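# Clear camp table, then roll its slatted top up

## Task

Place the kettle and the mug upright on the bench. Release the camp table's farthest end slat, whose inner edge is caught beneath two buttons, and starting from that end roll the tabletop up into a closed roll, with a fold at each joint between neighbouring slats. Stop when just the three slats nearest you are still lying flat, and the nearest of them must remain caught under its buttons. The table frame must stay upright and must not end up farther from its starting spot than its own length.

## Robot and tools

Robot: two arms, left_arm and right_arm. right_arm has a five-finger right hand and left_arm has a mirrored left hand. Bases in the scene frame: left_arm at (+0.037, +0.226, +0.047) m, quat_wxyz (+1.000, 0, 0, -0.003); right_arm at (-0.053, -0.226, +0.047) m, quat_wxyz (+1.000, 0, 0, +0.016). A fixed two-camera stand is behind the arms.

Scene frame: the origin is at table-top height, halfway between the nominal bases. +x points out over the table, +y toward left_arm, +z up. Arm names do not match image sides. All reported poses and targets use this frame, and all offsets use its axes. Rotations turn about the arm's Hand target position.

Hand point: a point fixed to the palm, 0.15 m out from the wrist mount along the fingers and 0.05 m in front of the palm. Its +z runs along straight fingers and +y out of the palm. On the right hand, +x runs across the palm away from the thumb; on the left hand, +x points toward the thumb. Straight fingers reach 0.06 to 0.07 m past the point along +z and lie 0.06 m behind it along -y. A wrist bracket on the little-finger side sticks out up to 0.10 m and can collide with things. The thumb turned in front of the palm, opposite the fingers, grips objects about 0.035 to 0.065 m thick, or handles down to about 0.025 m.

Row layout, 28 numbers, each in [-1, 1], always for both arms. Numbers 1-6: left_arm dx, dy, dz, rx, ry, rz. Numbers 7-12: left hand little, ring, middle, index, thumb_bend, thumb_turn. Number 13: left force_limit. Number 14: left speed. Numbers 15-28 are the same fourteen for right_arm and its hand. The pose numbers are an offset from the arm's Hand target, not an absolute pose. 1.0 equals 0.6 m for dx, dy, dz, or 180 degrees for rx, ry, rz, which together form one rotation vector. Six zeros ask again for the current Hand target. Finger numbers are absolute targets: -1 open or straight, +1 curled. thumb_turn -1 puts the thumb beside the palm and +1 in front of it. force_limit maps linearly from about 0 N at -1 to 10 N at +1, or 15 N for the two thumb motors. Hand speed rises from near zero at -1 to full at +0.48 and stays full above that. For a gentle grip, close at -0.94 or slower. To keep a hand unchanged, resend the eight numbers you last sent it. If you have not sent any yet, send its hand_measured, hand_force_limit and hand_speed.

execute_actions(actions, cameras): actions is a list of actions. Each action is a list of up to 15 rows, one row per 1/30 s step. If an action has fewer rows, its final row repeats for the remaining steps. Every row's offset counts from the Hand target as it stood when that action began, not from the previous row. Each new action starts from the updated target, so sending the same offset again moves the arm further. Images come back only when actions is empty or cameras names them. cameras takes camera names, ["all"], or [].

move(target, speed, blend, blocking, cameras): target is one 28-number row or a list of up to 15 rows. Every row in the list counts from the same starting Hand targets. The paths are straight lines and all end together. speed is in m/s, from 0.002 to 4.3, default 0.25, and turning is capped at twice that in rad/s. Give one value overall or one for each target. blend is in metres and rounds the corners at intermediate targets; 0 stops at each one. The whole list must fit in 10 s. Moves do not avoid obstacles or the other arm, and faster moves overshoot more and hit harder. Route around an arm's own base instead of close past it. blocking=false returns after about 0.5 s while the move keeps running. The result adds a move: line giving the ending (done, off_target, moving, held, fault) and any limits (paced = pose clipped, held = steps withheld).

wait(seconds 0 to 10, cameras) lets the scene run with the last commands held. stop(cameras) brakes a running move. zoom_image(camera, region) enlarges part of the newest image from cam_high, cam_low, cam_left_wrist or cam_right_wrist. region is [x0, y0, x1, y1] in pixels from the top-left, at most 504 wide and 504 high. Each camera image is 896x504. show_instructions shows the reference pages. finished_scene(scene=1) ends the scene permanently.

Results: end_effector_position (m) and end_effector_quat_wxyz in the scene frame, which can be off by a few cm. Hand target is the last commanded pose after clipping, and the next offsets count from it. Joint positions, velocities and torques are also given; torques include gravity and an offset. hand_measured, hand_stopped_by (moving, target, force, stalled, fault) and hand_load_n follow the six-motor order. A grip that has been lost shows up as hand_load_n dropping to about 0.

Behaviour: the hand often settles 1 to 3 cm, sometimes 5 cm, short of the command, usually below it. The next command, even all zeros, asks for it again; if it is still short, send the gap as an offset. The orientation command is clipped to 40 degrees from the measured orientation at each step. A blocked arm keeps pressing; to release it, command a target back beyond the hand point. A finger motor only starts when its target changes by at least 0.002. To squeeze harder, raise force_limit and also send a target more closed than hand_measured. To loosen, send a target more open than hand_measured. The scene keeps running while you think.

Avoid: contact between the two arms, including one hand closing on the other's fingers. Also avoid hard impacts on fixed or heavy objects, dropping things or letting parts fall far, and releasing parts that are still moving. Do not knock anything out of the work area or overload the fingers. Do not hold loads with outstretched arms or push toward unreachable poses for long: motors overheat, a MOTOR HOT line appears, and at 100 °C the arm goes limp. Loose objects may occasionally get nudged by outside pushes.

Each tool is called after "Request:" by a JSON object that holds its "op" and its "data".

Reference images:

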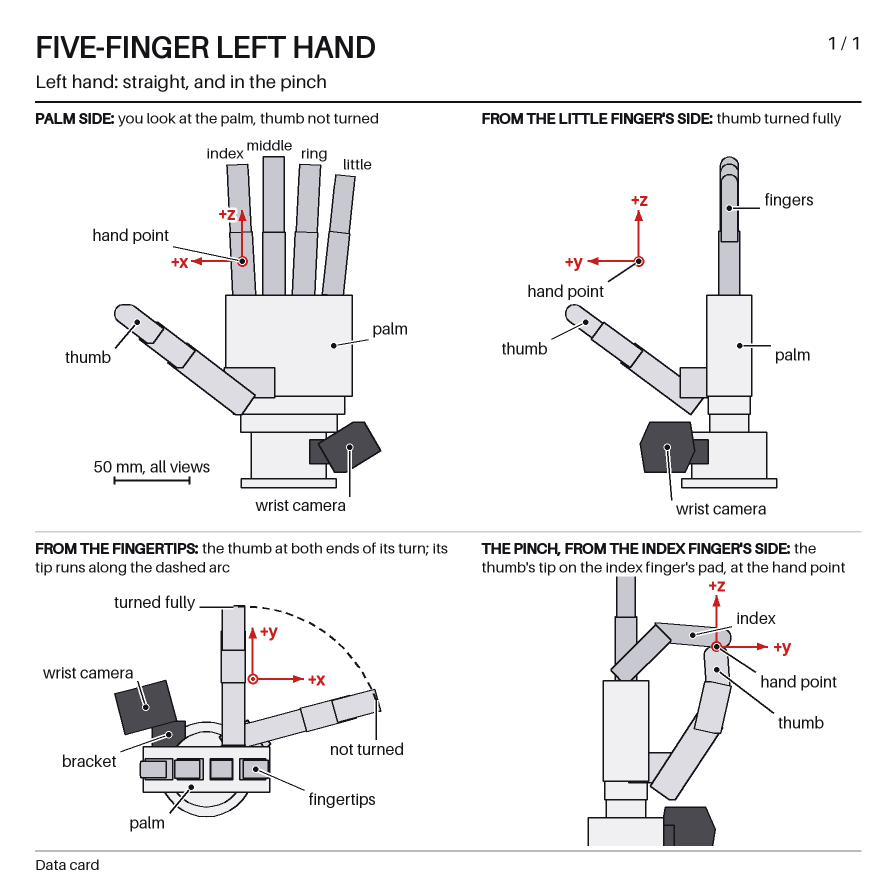

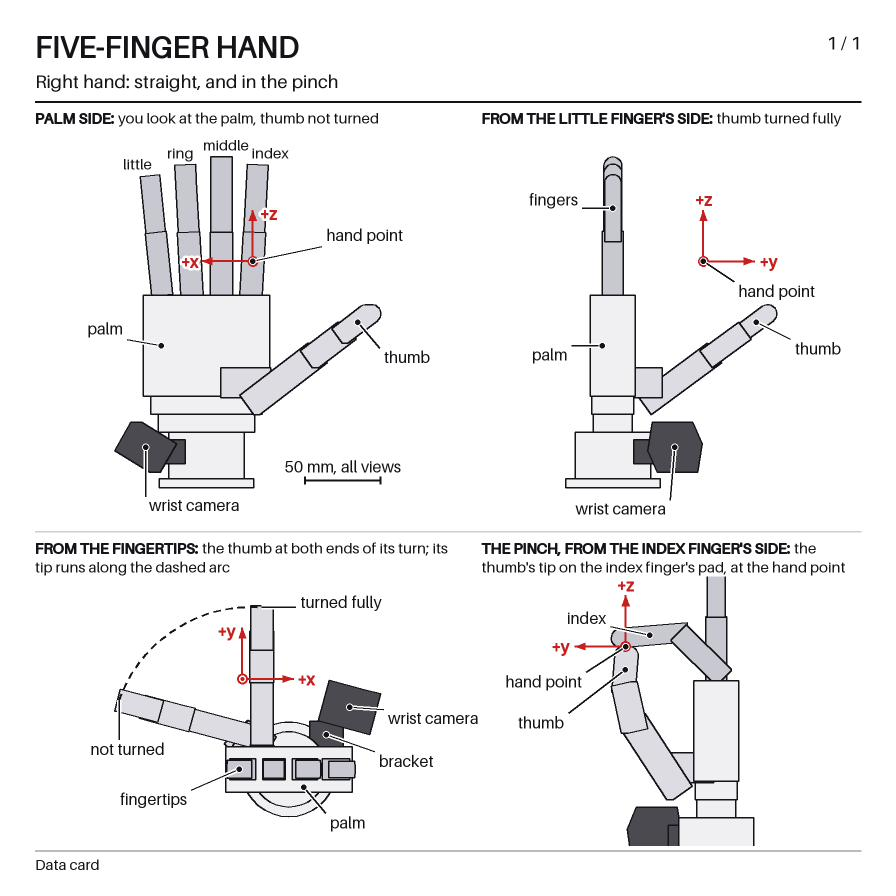

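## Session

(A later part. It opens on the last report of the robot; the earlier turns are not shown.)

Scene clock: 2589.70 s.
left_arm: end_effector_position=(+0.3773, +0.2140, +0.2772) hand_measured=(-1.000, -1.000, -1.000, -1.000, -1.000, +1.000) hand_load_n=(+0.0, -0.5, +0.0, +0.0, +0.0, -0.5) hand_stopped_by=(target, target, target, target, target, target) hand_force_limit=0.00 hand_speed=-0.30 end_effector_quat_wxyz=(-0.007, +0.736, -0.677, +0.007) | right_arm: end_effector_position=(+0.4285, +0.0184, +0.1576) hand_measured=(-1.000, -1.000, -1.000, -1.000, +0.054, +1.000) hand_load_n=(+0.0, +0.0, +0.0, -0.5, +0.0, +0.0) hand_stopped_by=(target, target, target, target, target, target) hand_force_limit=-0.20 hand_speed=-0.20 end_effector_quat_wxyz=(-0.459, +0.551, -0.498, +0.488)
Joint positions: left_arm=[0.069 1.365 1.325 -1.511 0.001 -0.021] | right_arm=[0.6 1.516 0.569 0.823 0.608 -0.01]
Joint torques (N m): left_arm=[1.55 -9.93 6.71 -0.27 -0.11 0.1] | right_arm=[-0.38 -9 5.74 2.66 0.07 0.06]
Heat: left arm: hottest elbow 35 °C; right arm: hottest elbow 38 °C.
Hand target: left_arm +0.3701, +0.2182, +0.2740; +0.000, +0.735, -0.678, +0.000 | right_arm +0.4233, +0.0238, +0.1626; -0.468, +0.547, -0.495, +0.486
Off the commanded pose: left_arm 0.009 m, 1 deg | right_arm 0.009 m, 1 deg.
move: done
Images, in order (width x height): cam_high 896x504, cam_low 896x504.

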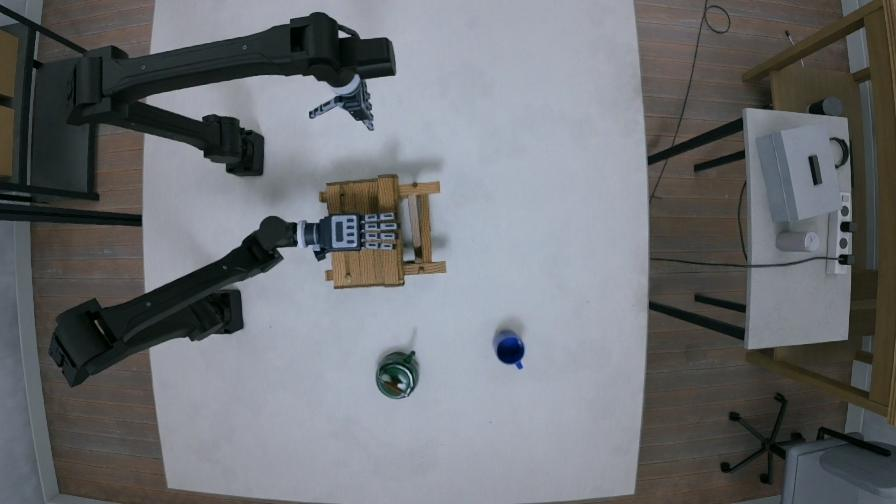

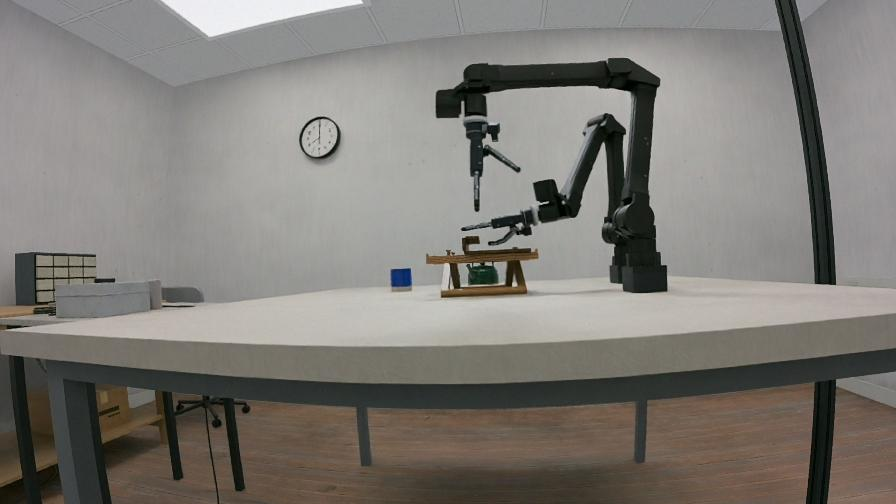

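Request:
{"op": "move", "data": {"target": [[0,0,0,0,0,0,-1,-1,-1,-1,-1,1,0,-0.3, 0.0,0.0,0.19,0,0,0,-1,-1,-1,-1,0.054,1,-0.2,-0.2],[0,0,0,0,0,0,-1,-1,-1,-1,-1,1,0,-0.3, 0.09,0.0,0.21,0,0.2333,0,-0.8,-0.8,-0.8,-0.8,-1,1,-0.2,-0.2]], "speed": [0.08, 0.15], "cameras": ["cam_low","cam_high"]}}

Request:
{"op": "zoom_image", "data": {"camera": "cam_low", "region": [440, 218, 500, 268]}}

Scene clock: 2666.43 s.
left_arm: end_effector_position=(+0.3773, +0.2140, +0.2772) hand_measured=(-1.000, -1.000, -1.000, -1.000, -1.000, +1.000) hand_load_n=(+0.0, +0.0, +0.0, +0.0, +0.0, +0.0) hand_stopped_by=(target, target, target, target, target, target) hand_force_limit=0.00 hand_speed=-0.30 end_effector_quat_wxyz=(-0.007, +0.736, -0.677, +0.007) | right_arm: end_effector_position=(+0.4612, +0.0225, +0.2766) hand_measured=(-0.800, -0.800, -0.800, -0.800, -1.000, +1.000) hand_load_n=(+0.0, +0.0, +0.0, +0.0, +0.0, +0.0) hand_stopped_by=(target, target, target, target, target, target) hand_force_limit=-0.20 hand_speed=-0.20 end_effector_quat_wxyz=(-0.252, +0.695, -0.622, +0.257)
Joint positions: left_arm=[0.069 1.365 1.325 -1.511 0.001 -0.021] | right_arm=[0.437 1.484 1.377 -0.774 0.279 0.257]
Joint torques (N m): left_arm=[1.55 -9.93 6.78 -0.25 -0.12 0.08] | right_arm=[-2.67 -9.47 14.11 1.21 -0.01 0.18]
Heat: left arm: hottest elbow 35 °C; right arm: hottest elbow 38 °C.
Hand target: left_arm +0.3701, +0.2182, +0.2740; +0.000, +0.735, -0.678, +0.000 | right_arm +0.4773, +0.0236, +0.2883; -0.259, +0.685, -0.630, +0.258
Off the commanded pose: left_arm 0.009 m, 1 deg | right_arm 0.020 m, 2 deg.
move: off_target (right_arm); target 2's new numbers were sent with right_arm's hand 0.020 m and 2 deg from that target
Images, in order (width x height): cam_high 896x504, cam_low 896x504.

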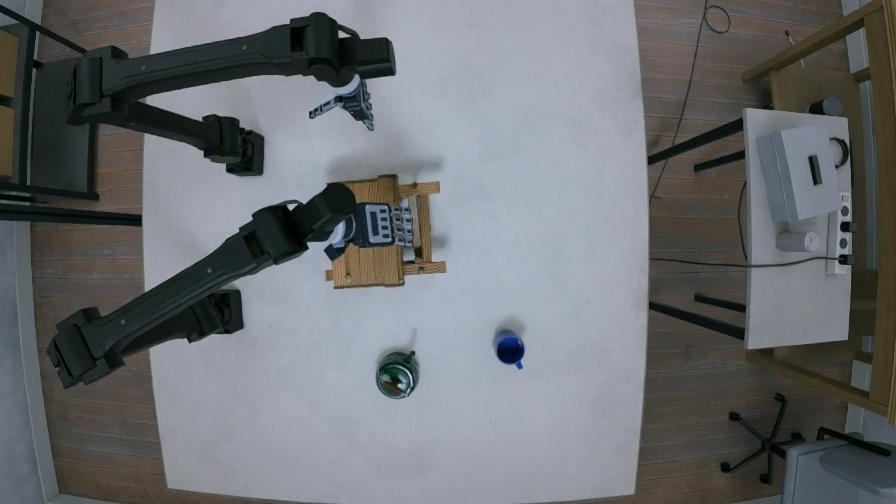

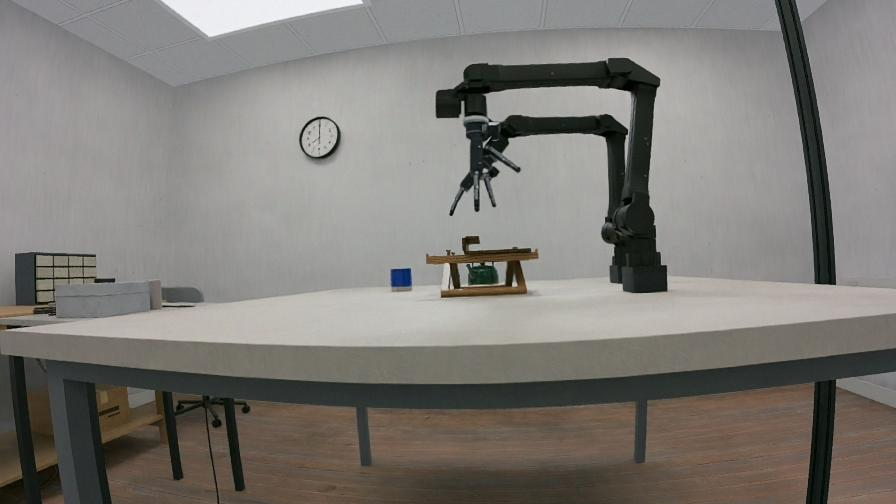

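Scaled by 8.400 from the camera's 896x504 image, which has a finer 1280x720 frame.

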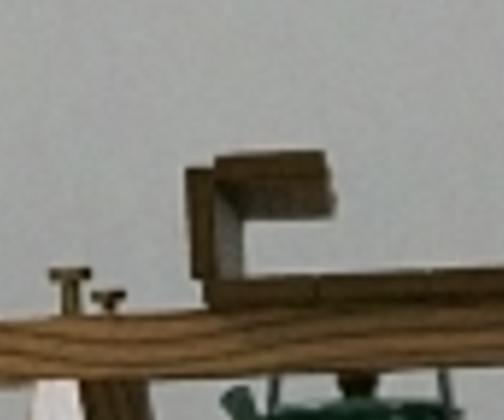

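Request:
{"op": "move", "data": {"target": [[0,0,0,0,0,0,-1,-1,-1,-1,-1,1,0,-0.3, 0.063,0.0,-0.064,0,0.1,0,-0.8,-0.8,-0.8,-0.8,-1,1,-0.2,-0.2],[0,0,0,0,0,0,-1,-1,-1,-1,-1,1,0,-0.3, 0.058,0.0,-0.13,0,0.215,0,-0.8,-0.8,-0.8,-0.8,-1,1,-0.2,-0.2]], "speed": [0.12, 0.1], "cameras": ["cam_low","cam_high","cam_right_wrist"]}}

Request:
{"op": "zoom_image", "data": {"camera": "cam_low", "region": [425, 205, 485, 255]}}

Scene clock: 2679.43 s.
left_arm: end_effector_position=(+0.3773, +0.2140, +0.2772) hand_measured=(-1.000, -1.000, -1.000, -1.000, -1.000, +1.000) hand_load_n=(+0.0, +0.0, +0.0, +0.0, +0.0, +0.0) hand_stopped_by=(target, target, target, target, target, target) hand_force_limit=0.00 hand_speed=-0.30 end_effector_quat_wxyz=(-0.007, +0.736, -0.677, +0.007) | right_arm: end_effector_position=(+0.4985, +0.0266, +0.2110) hand_measured=(-0.800, -0.800, -0.800, -0.800, -1.000, +1.000) hand_load_n=(+0.0, +0.0, +0.0, +0.0, +0.0, +0.0) hand_stopped_by=(target, target, target, target, target, target) hand_force_limit=-0.20 hand_speed=-0.20 end_effector_quat_wxyz=(-0.033, +0.738, -0.674, +0.016)
Joint positions: left_arm=[0.069 1.365 1.325 -1.511 0.001 -0.021] | right_arm=[0.324 2.04 2.035 -1.493 -0.001 0.264]
Joint torques (N m): left_arm=[1.2 -9.58 6.68 -0.2 -0.11 0.07] | right_arm=[-2.37 -15.38 12.78 -0.25 -0.17 0.09]
Heat: left arm: hottest elbow 35 °C; right arm: hottest elbow 40 °C.
Hand target: left_arm +0.3701, +0.2182, +0.2740; +0.000, +0.735, -0.678, +0.000 | right_arm +0.5121, +0.0237, +0.2104; -0.035, +0.732, -0.680, +0.016
Off the commanded pose: left_arm 0.009 m, 1 deg | right_arm 0.014 m, 1 deg.
move: off_target (right_arm)
Images, in order (width x height): cam_high 896x504, cam_low 896x504, cam_right_wrist 896x504.

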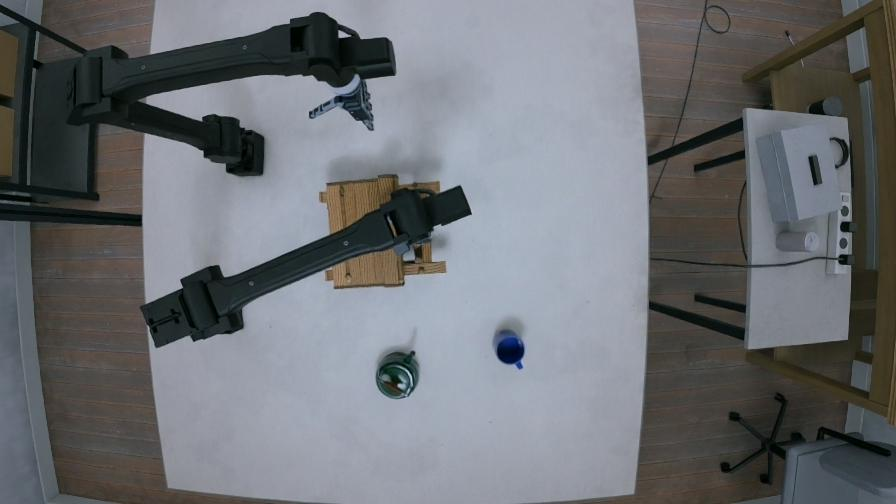

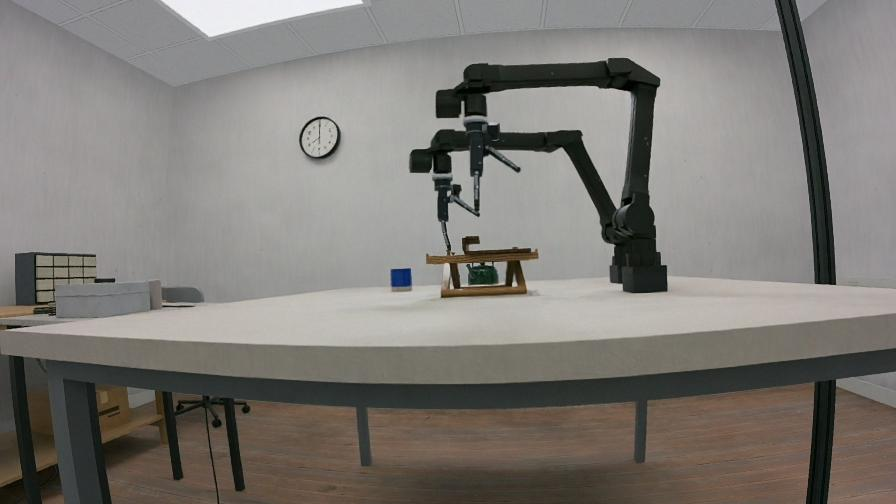

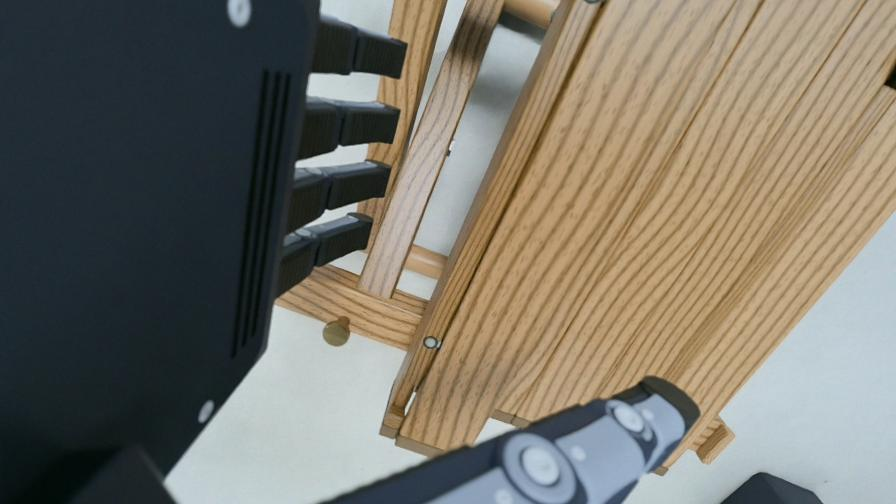

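Scaled by 8.400 from the camera's 896x504 image, which has a finer 1280x720 frame.

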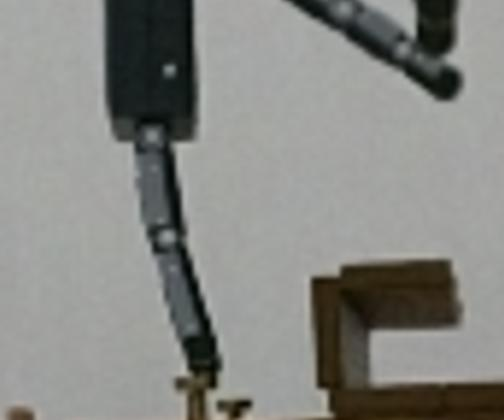

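Request:
{"op": "move", "data": {"target": [[0,0,0,0,0,0,-1,-1,-1,-1,-1,1,0,-0.3, 0.005,0.045,-0.03,0,0,0,-0.8,-0.8,-0.8,-0.8,-1,1,-0.2,-0.2],[0,0,0,0,0,0,-1,-1,-1,-1,-1,1,0,-0.3, 0.005,0.045,-0.068,0,0,0,-0.8,-0.8,-0.8,-0.8,-1,1,-0.2,-0.2]], "speed": [0.06, 0.05], "cameras": ["cam_low","cam_right_wrist"]}}

Request:
{"op": "zoom_image", "data": {"camera": "cam_low", "region": [425, 215, 485, 265]}}

Scene clock: 2691.87 s.
left_arm: end_effector_position=(+0.3773, +0.2140, +0.2772) hand_measured=(-1.000, -1.000, -1.000, -1.000, -1.000, +1.000) hand_load_n=(+0.0, +0.0, +0.0, +0.0, +0.0, +0.0) hand_stopped_by=(target, target, target, target, target, target) hand_force_limit=0.00 hand_speed=-0.30 end_effector_quat_wxyz=(-0.007, +0.736, -0.677, +0.007) | right_arm: end_effector_position=(+0.5168, +0.0415, +0.1925) hand_measured=(-0.800, -0.800, -0.800, -0.800, -1.000, +1.000) hand_load_n=(+0.0, +0.0, +0.0, +0.5, +0.0, +0.0) hand_stopped_by=(target, target, target, target, target, target) hand_force_limit=-0.20 hand_speed=-0.20 end_effector_quat_wxyz=(-0.048, +0.731, -0.680, +0.023)
Joint positions: left_arm=[0.069 1.365 1.325 -1.511 0.001 -0.021] | right_arm=[0.334 2.082 2.056 -1.438 -0.001 0.292]
Joint torques (N m): left_arm=[1.2 -9.47 6.68 -0.16 -0.11 0.07] | right_arm=[-0.32 -16.67 8.34 0.9 -0.11 0.11]
Heat: left arm: hottest elbow 35 °C; right arm: hottest elbow 42 °C.
Hand target: left_arm +0.3701, +0.2182, +0.2740; +0.000, +0.735, -0.678, +0.000 | right_arm +0.5151, +0.0508, +0.1695; -0.035, +0.732, -0.680, +0.016
Off the commanded pose: left_arm 0.009 m, 1 deg | right_arm 0.025 m, 2 deg.
move: off_target (right_arm)
Images, in order (width x height): cam_low 896x504, cam_right_wrist 896x504.

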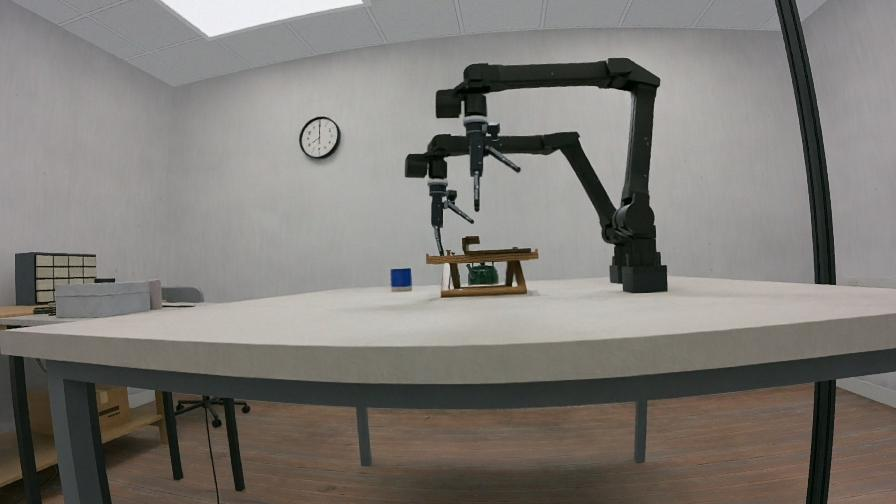

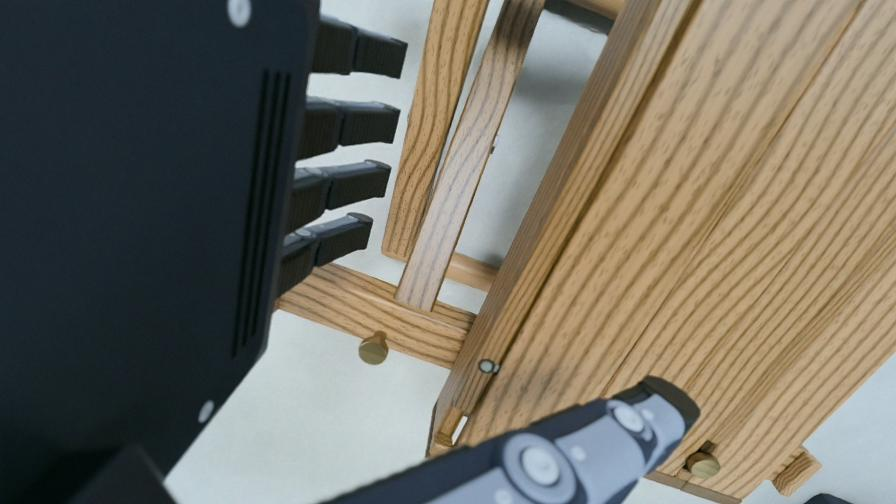

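Scaled by 8.400 from the camera's 896x504 image, which has a finer 1280x720 frame.

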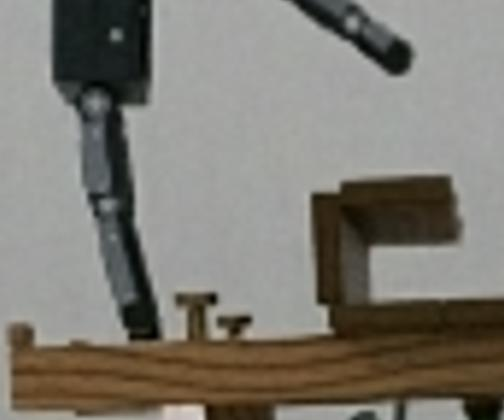

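Request:
{"op": "move", "data": {"target": [[0,0,0,0,0,0,-1,-1,-1,-1,-1,1,0,-0.3, -0.022,-0.01,0.034,0,0,0,-0.6,-0.6,-0.6,-0.6,-1,1,-0.2,-0.2]], "speed": [0.05], "cameras": ["cam_low","cam_right_wrist"]}}

Request:
{"op": "zoom_image", "data": {"camera": "cam_low", "region": [425, 215, 485, 265]}}

Scene clock: 2707.43 s.
left_arm: end_effector_position=(+0.3773, +0.2140, +0.2772) hand_measured=(-1.000, -1.000, -1.000, -1.000, -1.000, +1.000) hand_load_n=(+0.0, +0.0, +0.0, +0.0, +0.0, +0.0) hand_stopped_by=(target, target, target, target, target, target) hand_force_limit=0.00 hand_speed=-0.30 end_effector_quat_wxyz=(-0.007, +0.736, -0.677, +0.007) | right_arm: end_effector_position=(+0.5102, +0.0390, +0.1835) hand_measured=(-0.600, -0.600, -0.600, -0.600, -1.000, +1.000) hand_load_n=(+0.0, +0.0, +0.0, +0.0, +0.0, +0.0) hand_stopped_by=(target, target, target, target, target, target) hand_force_limit=-0.20 hand_speed=-0.20 end_effector_quat_wxyz=(-0.037, +0.732, -0.680, +0.018)
Joint positions: left_arm=[0.069 1.365 1.325 -1.511 0.001 -0.021] | right_arm=[0.334 2.082 2.031 -1.438 -0.001 0.292]
Joint torques (N m): left_arm=[1.44 -9.47 6.68 -0.18 -0.13 0.07] | right_arm=[-1.14 -19.25 7.99 -0.32 -0.08 0.14]
Heat: left arm: hottest elbow 35 °C; right arm: hottest elbow 41 °C.
Hand target: left_arm +0.3701, +0.2182, +0.2740; +0.000, +0.735, -0.678, +0.000 | right_arm +0.5019, +0.0448, +0.1902; -0.036, +0.732, -0.680, +0.016
Off the commanded pose: left_arm 0.009 m, 1 deg | right_arm 0.012 m, 0 deg.
move: off_target (right_arm)
Images, in order (width x height): cam_low 896x504, cam_right_wrist 896x504.

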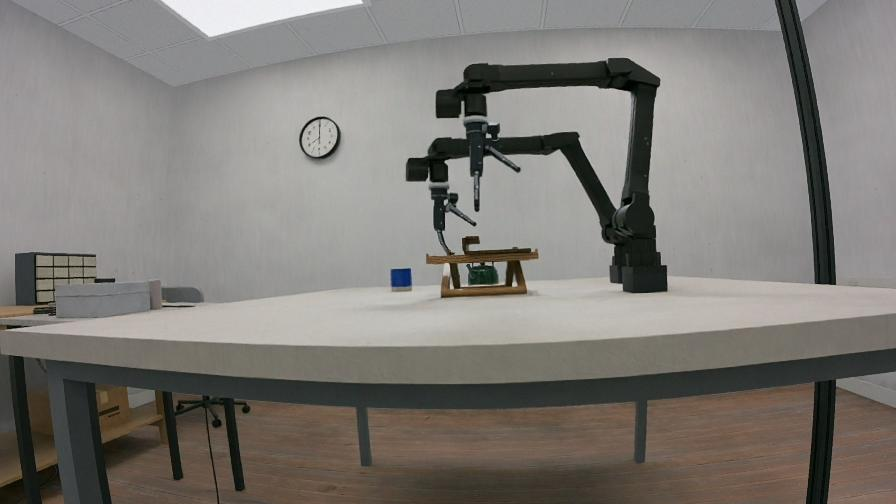

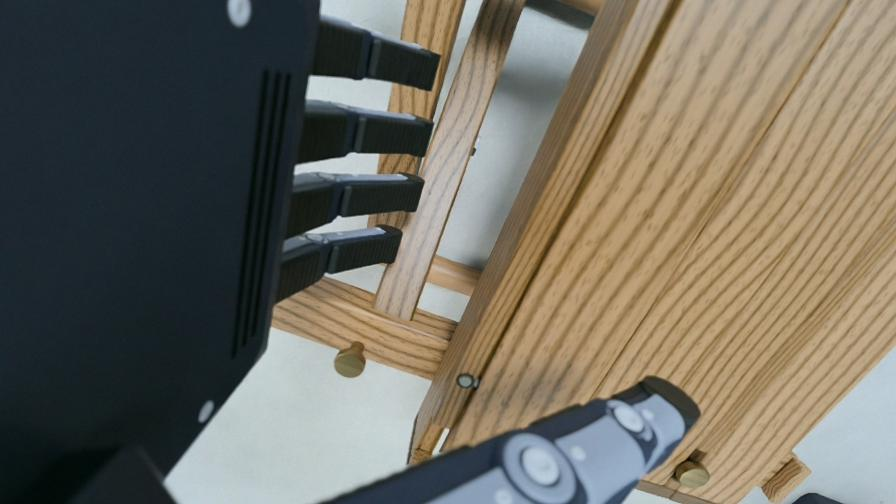

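Scaled by 8.400 from the camera's 896x504 image, which has a finer 1280x720 frame.

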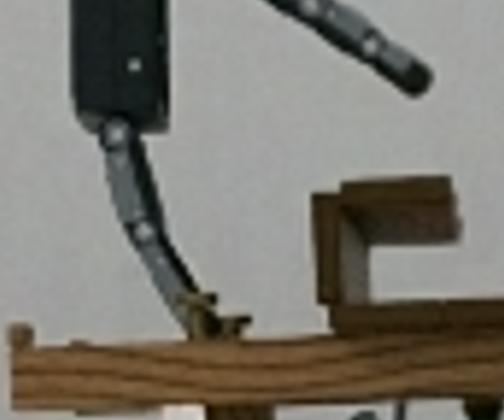

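Request:
{"op": "move", "data": {"target": [[0,0,0,0,0,0,-1,-1,-1,-1,-1,1,0,-0.3, 0.0,0.0,-0.037,0,0,0,-0.6,-0.6,-0.6,-0.6,-1,1,-0.2,-0.2]], "speed": [0.05], "cameras": ["cam_low","cam_right_wrist"]}}

Request:
{"op": "zoom_image", "data": {"camera": "cam_low", "region": [425, 215, 485, 265]}}

Scene clock: 2713.00 s.
left_arm: end_effector_position=(+0.3773, +0.2140, +0.2772) hand_measured=(-1.000, -1.000, -1.000, -1.000, -1.000, +1.000) hand_load_n=(+0.0, +0.0, +0.0, +0.0, +0.0, +0.0) hand_stopped_by=(target, target, target, target, target, target) hand_force_limit=0.00 hand_speed=-0.30 end_effector_quat_wxyz=(-0.007, +0.736, -0.677, +0.007) | right_arm: end_effector_position=(+0.5045, +0.0368, +0.1664) hand_measured=(-0.600, -0.600, -0.600, -0.600, -1.000, +1.000) hand_load_n=(+0.0, +0.0, +0.0, +0.0, +0.0, +0.0) hand_stopped_by=(target, target, target, target, target, target) hand_force_limit=-0.20 hand_speed=-0.20 end_effector_quat_wxyz=(-0.030, +0.732, -0.680, +0.014)
Joint positions: left_arm=[0.069 1.365 1.325 -1.511 0.001 -0.021] | right_arm=[0.334 2.079 1.981 -1.405 -0.001 0.292]
Joint torques (N m): left_arm=[1.08 -9.17 6.64 -0.25 -0.12 0.09] | right_arm=[-0.62 -19.14 7.87 0.69 -0.05 0.14]
Heat: left arm: hottest elbow 35 °C; right arm: hottest elbow 41 °C.
Hand target: left_arm +0.3701, +0.2182, +0.2740; +0.000, +0.735, -0.678, +0.000 | right_arm +0.5019, +0.0448, +0.1678; -0.035, +0.732, -0.680, +0.016
Off the commanded pose: left_arm 0.009 m, 1 deg | right_arm 0.009 m, 1 deg.
move: done
Images, in order (width x height): cam_low 896x504, cam_right_wrist 896x504.

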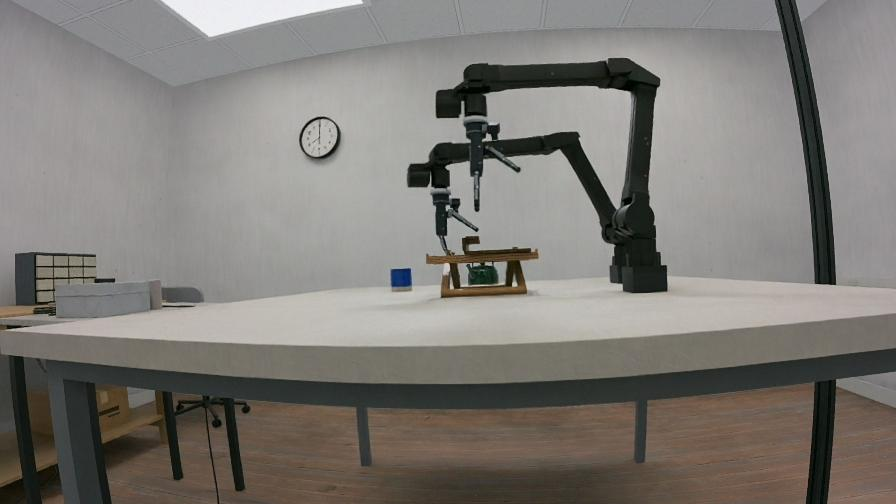

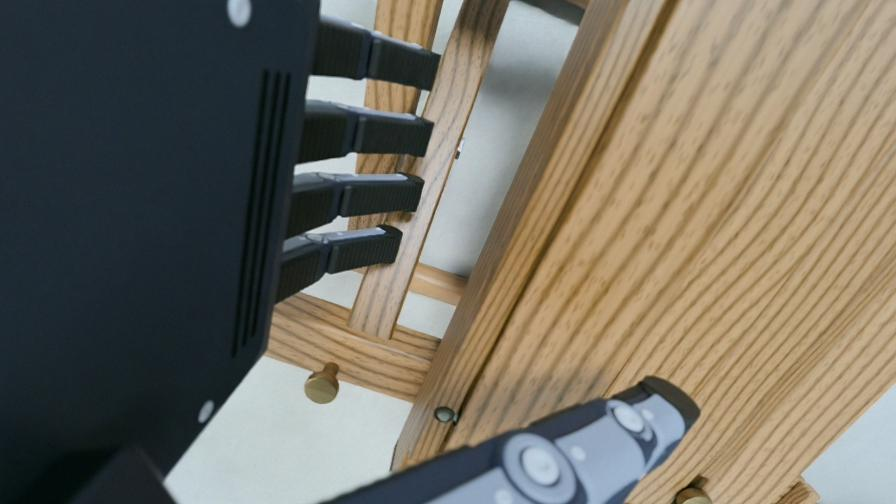

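Scaled by 8.400 from the camera's 896x504 image, which has a finer 1280x720 frame.

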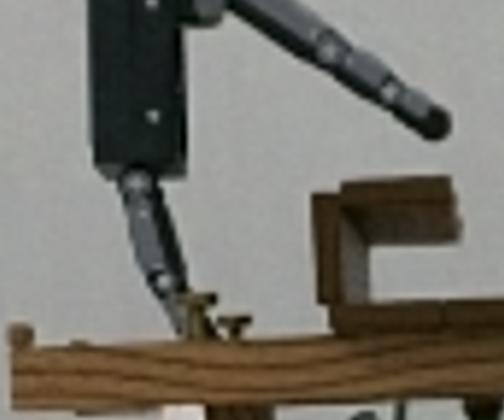

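Request:
{"op": "move", "data": {"target": [[0,0,0,0,0,0,-1,-1,-1,-1,-1,1,0,-0.3, -0.023,0.0,-0.0113,0,0,0,-0.6,-0.6,-0.6,-0.6,-1,1,-0.2,-0.2]], "speed": [0.04], "cameras": ["cam_low","cam_right_wrist"]}}

Request:
{"op": "zoom_image", "data": {"camera": "cam_low", "region": [425, 215, 485, 265]}}

Scene clock: 2719.37 s.
left_arm: end_effector_position=(+0.3773, +0.2140, +0.2772) hand_measured=(-1.000, -1.000, -1.000, -1.000, -1.000, +1.000) hand_load_n=(+0.0, +0.0, +0.0, +0.0, +0.0, +0.0) hand_stopped_by=(target, target, target, target, target, target) hand_force_limit=0.00 hand_speed=-0.30 end_effector_quat_wxyz=(-0.007, +0.736, -0.677, +0.007) | right_arm: end_effector_position=(+0.4927, +0.0345, +0.1605) hand_measured=(-0.600, -0.600, -0.600, -0.600, -1.000, +1.000) hand_load_n=(+0.0, +0.0, +0.0, +0.0, +0.0, +0.0) hand_stopped_by=(target, target, target, target, target, target) hand_force_limit=-0.20 hand_speed=-0.20 end_effector_quat_wxyz=(-0.031, +0.731, -0.681, +0.015)
Joint positions: left_arm=[0.069 1.365 1.325 -1.511 0.001 -0.021] | right_arm=[0.337 2.043 1.907 -1.365 -0.001 0.298]
Joint torques (N m): left_arm=[1.14 -9.88 6.71 -0.2 -0.13 0.07] | right_arm=[-0.62 -18.32 7.68 0.64 -0.08 0.17]
Heat: left arm: hottest elbow 35 °C; right arm: hottest elbow 40 °C.
Hand target: left_arm +0.3701, +0.2182, +0.2740; +0.000, +0.735, -0.678, +0.000 | right_arm +0.4880, +0.0448, +0.1611; -0.035, +0.732, -0.680, +0.016
Off the commanded pose: left_arm 0.009 m, 1 deg | right_arm 0.011 m, 1 deg.
move: off_target (right_arm)
Images, in order (width x height): cam_low 896x504, cam_right_wrist 896x504.

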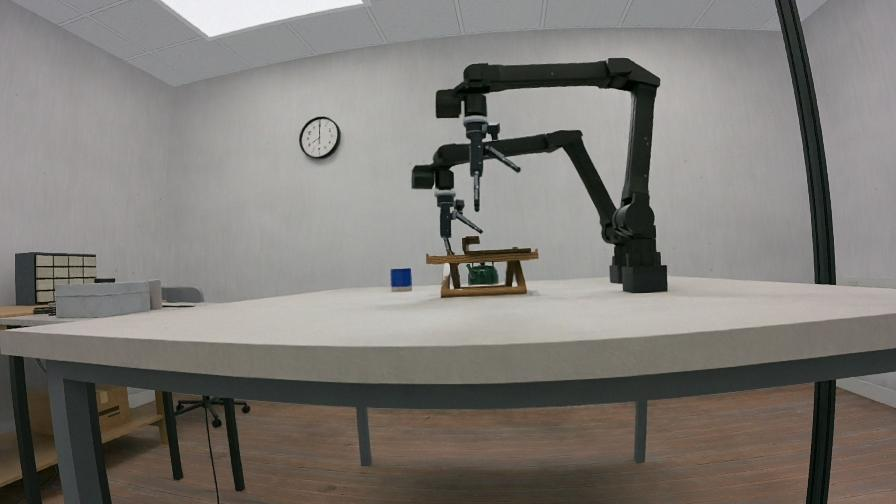

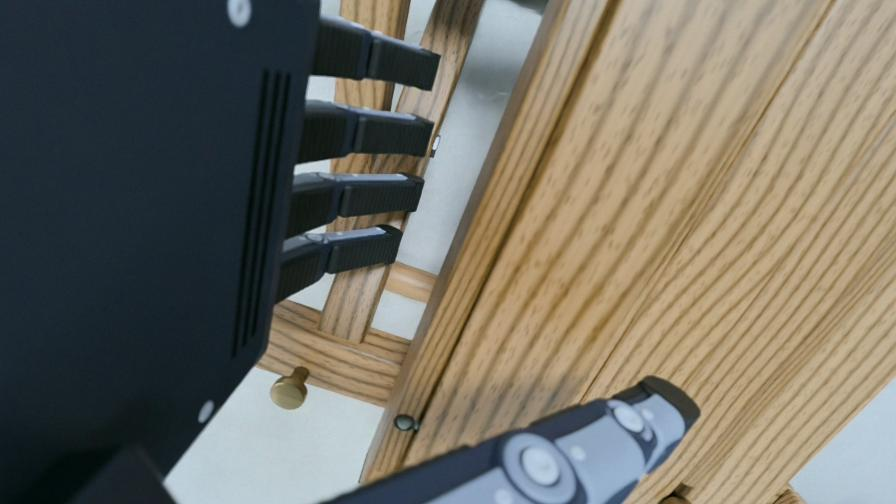

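Scaled by 8.400 from the camera's 896x504 image, which has a finer 1280x720 frame.

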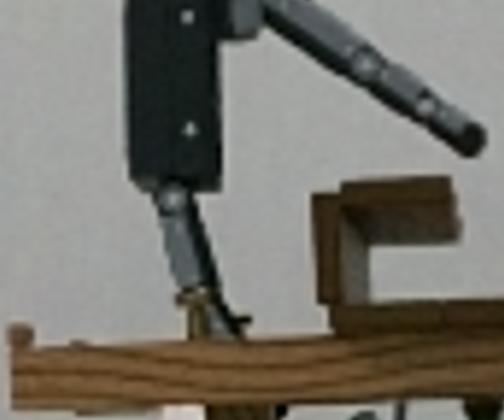

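Request:
{"op": "move", "data": {"target": [[0,0,0,0,0,0,-1,-1,-1,-1,-1,1,0,-0.3, -0.0235,0.0,-0.005,0,0,0,-0.6,-0.6,-0.6,-0.6,-1,1,-0.2,-0.2]], "speed": [0.03], "cameras": ["cam_low","cam_right_wrist"]}}

Request:
{"op": "zoom_image", "data": {"camera": "cam_low", "region": [425, 215, 485, 265]}}

Scene clock: 2739.50 s.
left_arm: end_effector_position=(+0.3773, +0.2140, +0.2772) hand_measured=(-1.000, -1.000, -1.000, -1.000, -1.000, +1.000) hand_load_n=(+0.0, +0.0, +0.0, +0.0, +0.0, +0.0) hand_stopped_by=(target, target, target, target, target, target) hand_force_limit=0.00 hand_speed=-0.30 end_effector_quat_wxyz=(-0.007, +0.736, -0.677, +0.007) | right_arm: end_effector_position=(+0.4764, +0.0373, +0.1537) hand_measured=(-0.600, -0.600, -0.600, -0.600, -1.000, +1.000) hand_load_n=(+0.0, +0.0, +0.0, +0.0, -0.5, +0.0) hand_stopped_by=(target, target, target, target, target, target) hand_force_limit=-0.20 hand_speed=-0.20 end_effector_quat_wxyz=(-0.028, +0.733, -0.680, +0.013)
Joint positions: left_arm=[0.069 1.365 1.325 -1.511 0.001 -0.021] | right_arm=[0.35 2.012 1.838 -1.335 -0.001 0.307]
Joint torques (N m): left_arm=[1.2 -9.82 6.76 -0.2 -0.11 0.09] | right_arm=[-1.49 -17.49 7.84 0.76 -0.05 0.16]
Heat: left arm: hottest elbow 35 °C; right arm: hottest elbow 39 °C.
Hand target: left_arm +0.3701, +0.2182, +0.2740; +0.000, +0.735, -0.678, +0.000 | right_arm +0.4740, +0.0447, +0.1581; -0.036, +0.732, -0.680, +0.016
Off the commanded pose: left_arm 0.009 m, 1 deg | right_arm 0.009 m, 1 deg.
move: done
Images, in order (width x height): cam_low 896x504, cam_right_wrist 896x504.

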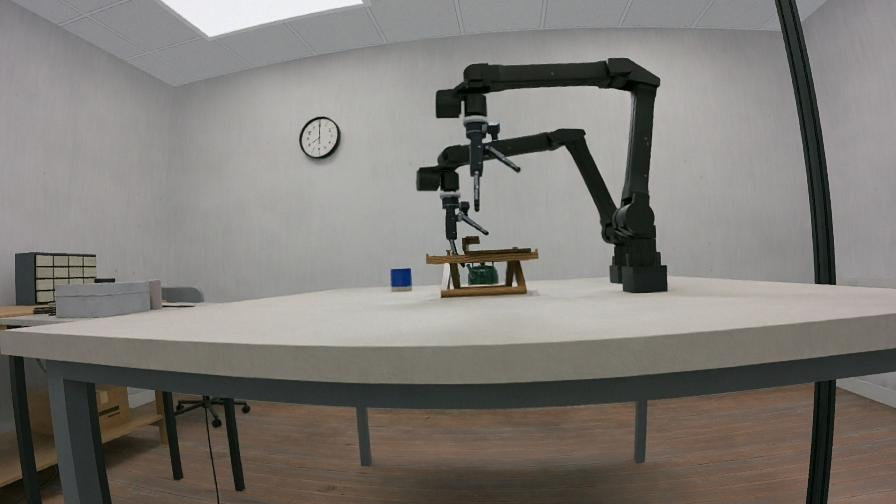

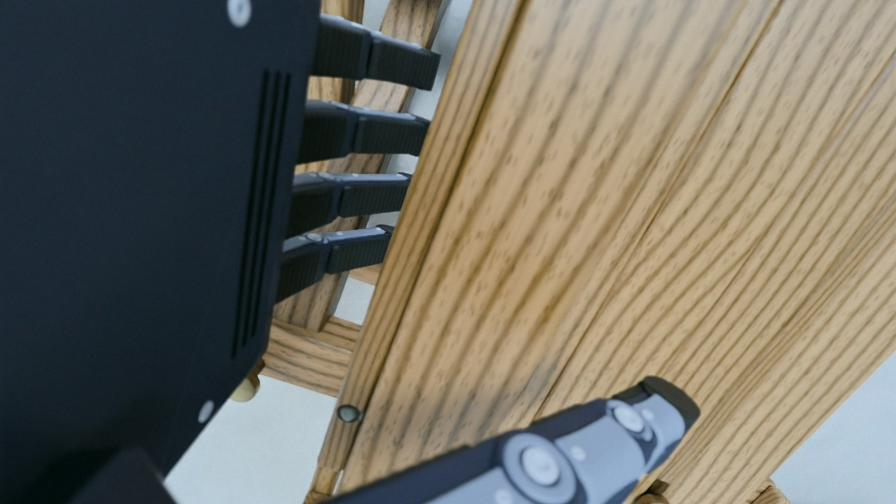

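Scaled by 8.400 from the camera's 896x504 image, which has a finer 1280x720 frame.

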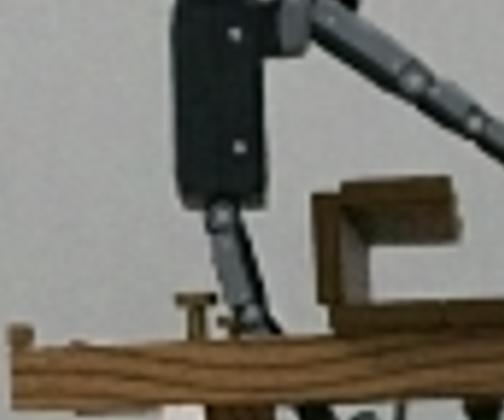

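Request:
{"op": "move", "data": {"target": [[0,0,0,0,0,0,-1,-1,-1,-1,-1,1,0,-0.3, -0.003,0.0,-0.016,0,0,0,-0.4,-0.4,-0.4,-0.4,-1,1,-0.2,-0.2]], "speed": [0.03]}}

Scene clock: 2744.40 s.
left_arm: end_effector_position=(+0.3773, +0.2140, +0.2772) hand_measured=(-1.000, -1.000, -1.000, -1.000, -1.000, +1.000) hand_load_n=(+0.0, +0.0, +0.0, +0.0, +0.0, +0.0) hand_stopped_by=(target, target, target, target, target, target) hand_force_limit=0.00 hand_speed=-0.30 end_effector_quat_wxyz=(-0.007, +0.736, -0.677, +0.007) | right_arm: end_effector_position=(+0.4749, +0.0368, +0.1448) hand_measured=(-0.400, -0.400, -0.400, -0.400, -1.000, +1.000) hand_load_n=(+0.0, +0.0, +0.0, +0.0, +0.0, +0.0) hand_stopped_by=(target, target, target, target, target, target) hand_force_limit=-0.20 hand_speed=-0.20 end_effector_quat_wxyz=(-0.029, +0.732, -0.680, +0.013)
Joint positions: left_arm=[0.069 1.365 1.325 -1.511 0.001 -0.021] | right_arm=[0.35 2.011 1.813 -1.309 -0.001 0.308]
Joint torques (N m): left_arm=[1.14 -9.7 6.67 -0.24 -0.11 0.08] | right_arm=[-1.49 -17.85 7.76 0.57 -0.04 0.15]
Heat: left arm: hottest elbow 35 °C; right arm: hottest elbow 39 °C.
Hand target: left_arm +0.3701, +0.2182, +0.2740; +0.000, +0.735, -0.678, +0.000 | right_arm +0.4722, +0.0447, +0.1485; -0.036, +0.732, -0.680, +0.016
Off the commanded pose: left_arm 0.009 m, 1 deg | right_arm 0.009 m, 1 deg.
move: done

Request:
{"op": "move", "data": {"target": [[0,0,0,0,0,0,-1,-1,-1,-1,-1,1,0,-0.3, 0.0,0.0,-0.004,0,0,0,-0.2,-0.2,-0.2,-0.2,-1,1,-0.2,-0.2],[0,0,0,0,0,0,-1,-1,-1,-1,-1,1,0,-0.3, 0.0,0.0,-0.008,0,0,0,-0.2,-0.2,-0.2,-0.2,-1,1,-0.2,-0.2]], "speed": [0.03,0.03], "cameras": ["cam_low","cam_right_wrist"]}}

Request:
{"op": "zoom_image", "data": {"camera": "cam_low", "region": [425, 215, 485, 265]}}

Scene clock: 2749.73 s.
left_arm: end_effector_position=(+0.3773, +0.2140, +0.2772) hand_measured=(-1.000, -1.000, -1.000, -1.000, -1.000, +1.000) hand_load_n=(+0.0, +0.0, +0.0, +0.0, +0.0, +0.0) hand_stopped_by=(target, target, target, target, target, target) hand_force_limit=0.00 hand_speed=-0.30 end_effector_quat_wxyz=(-0.007, +0.736, -0.677, +0.007) | right_arm: end_effector_position=(+0.4750, +0.0369, +0.1416) hand_measured=(-0.200, -0.200, -0.200, -0.200, -1.000, +1.000) hand_load_n=(+0.0, +0.0, +0.0, +0.0, +0.0, +0.0) hand_stopped_by=(target, target, target, target, target, target) hand_force_limit=-0.20 hand_speed=-0.20 end_effector_quat_wxyz=(-0.030, +0.732, -0.681, +0.014)
Joint positions: left_arm=[0.069 1.365 1.325 -1.511 0.001 -0.021] | right_arm=[0.35 2.011 1.805 -1.298 -0.001 0.309]
Joint torques (N m): left_arm=[1.2 -9.7 6.76 -0.2 -0.12 0.09] | right_arm=[-0.79 -18.26 7.83 0.81 0.03 0.18]
Heat: left arm: hottest elbow 35 °C; right arm: hottest elbow 39 °C.
Hand target: left_arm +0.3701, +0.2182, +0.2740; +0.000, +0.735, -0.678, +0.000 | right_arm +0.4722, +0.0447, +0.1437; -0.036, +0.732, -0.680, +0.016
Off the commanded pose: left_arm 0.009 m, 1 deg | right_arm 0.009 m, 1 deg.
move: done
Images, in order (width x height): cam_low 896x504, cam_right_wrist 896x504.

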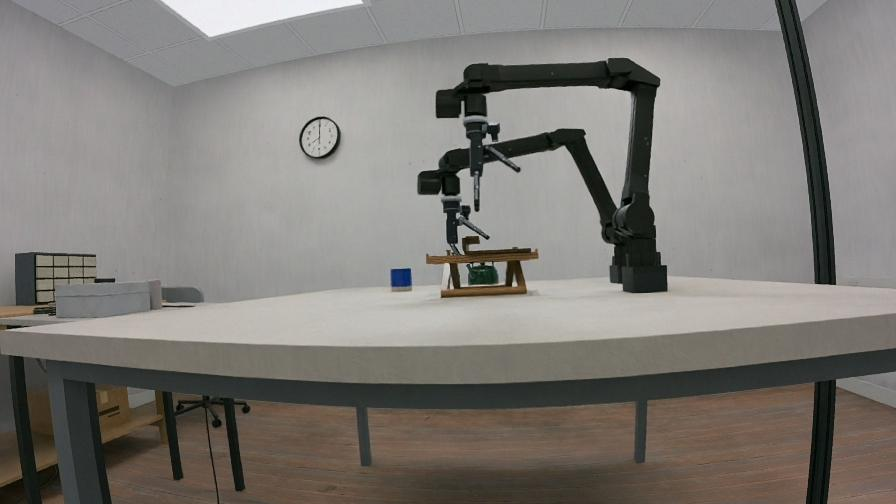

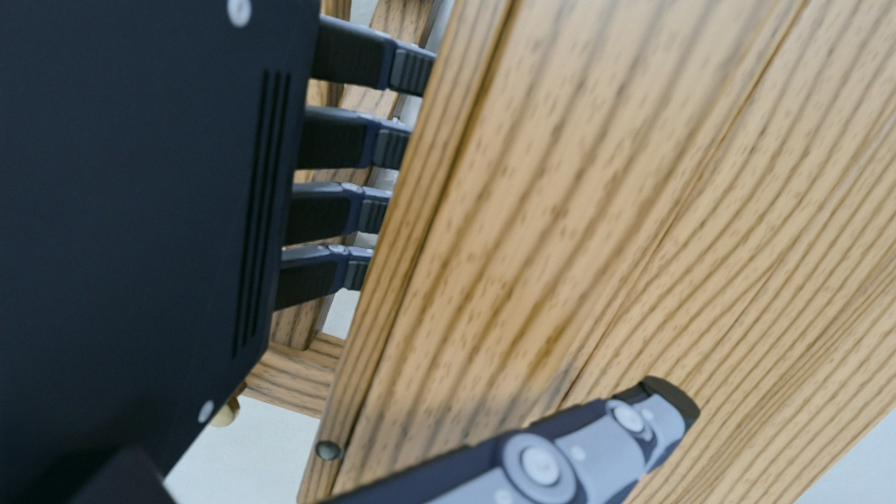

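Scaled by 8.400 from the camera's 896x504 image, which has a finer 1280x720 frame.

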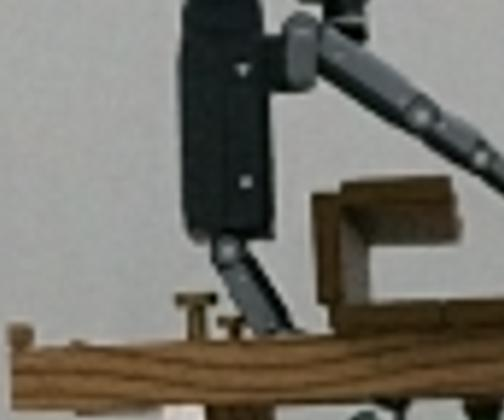

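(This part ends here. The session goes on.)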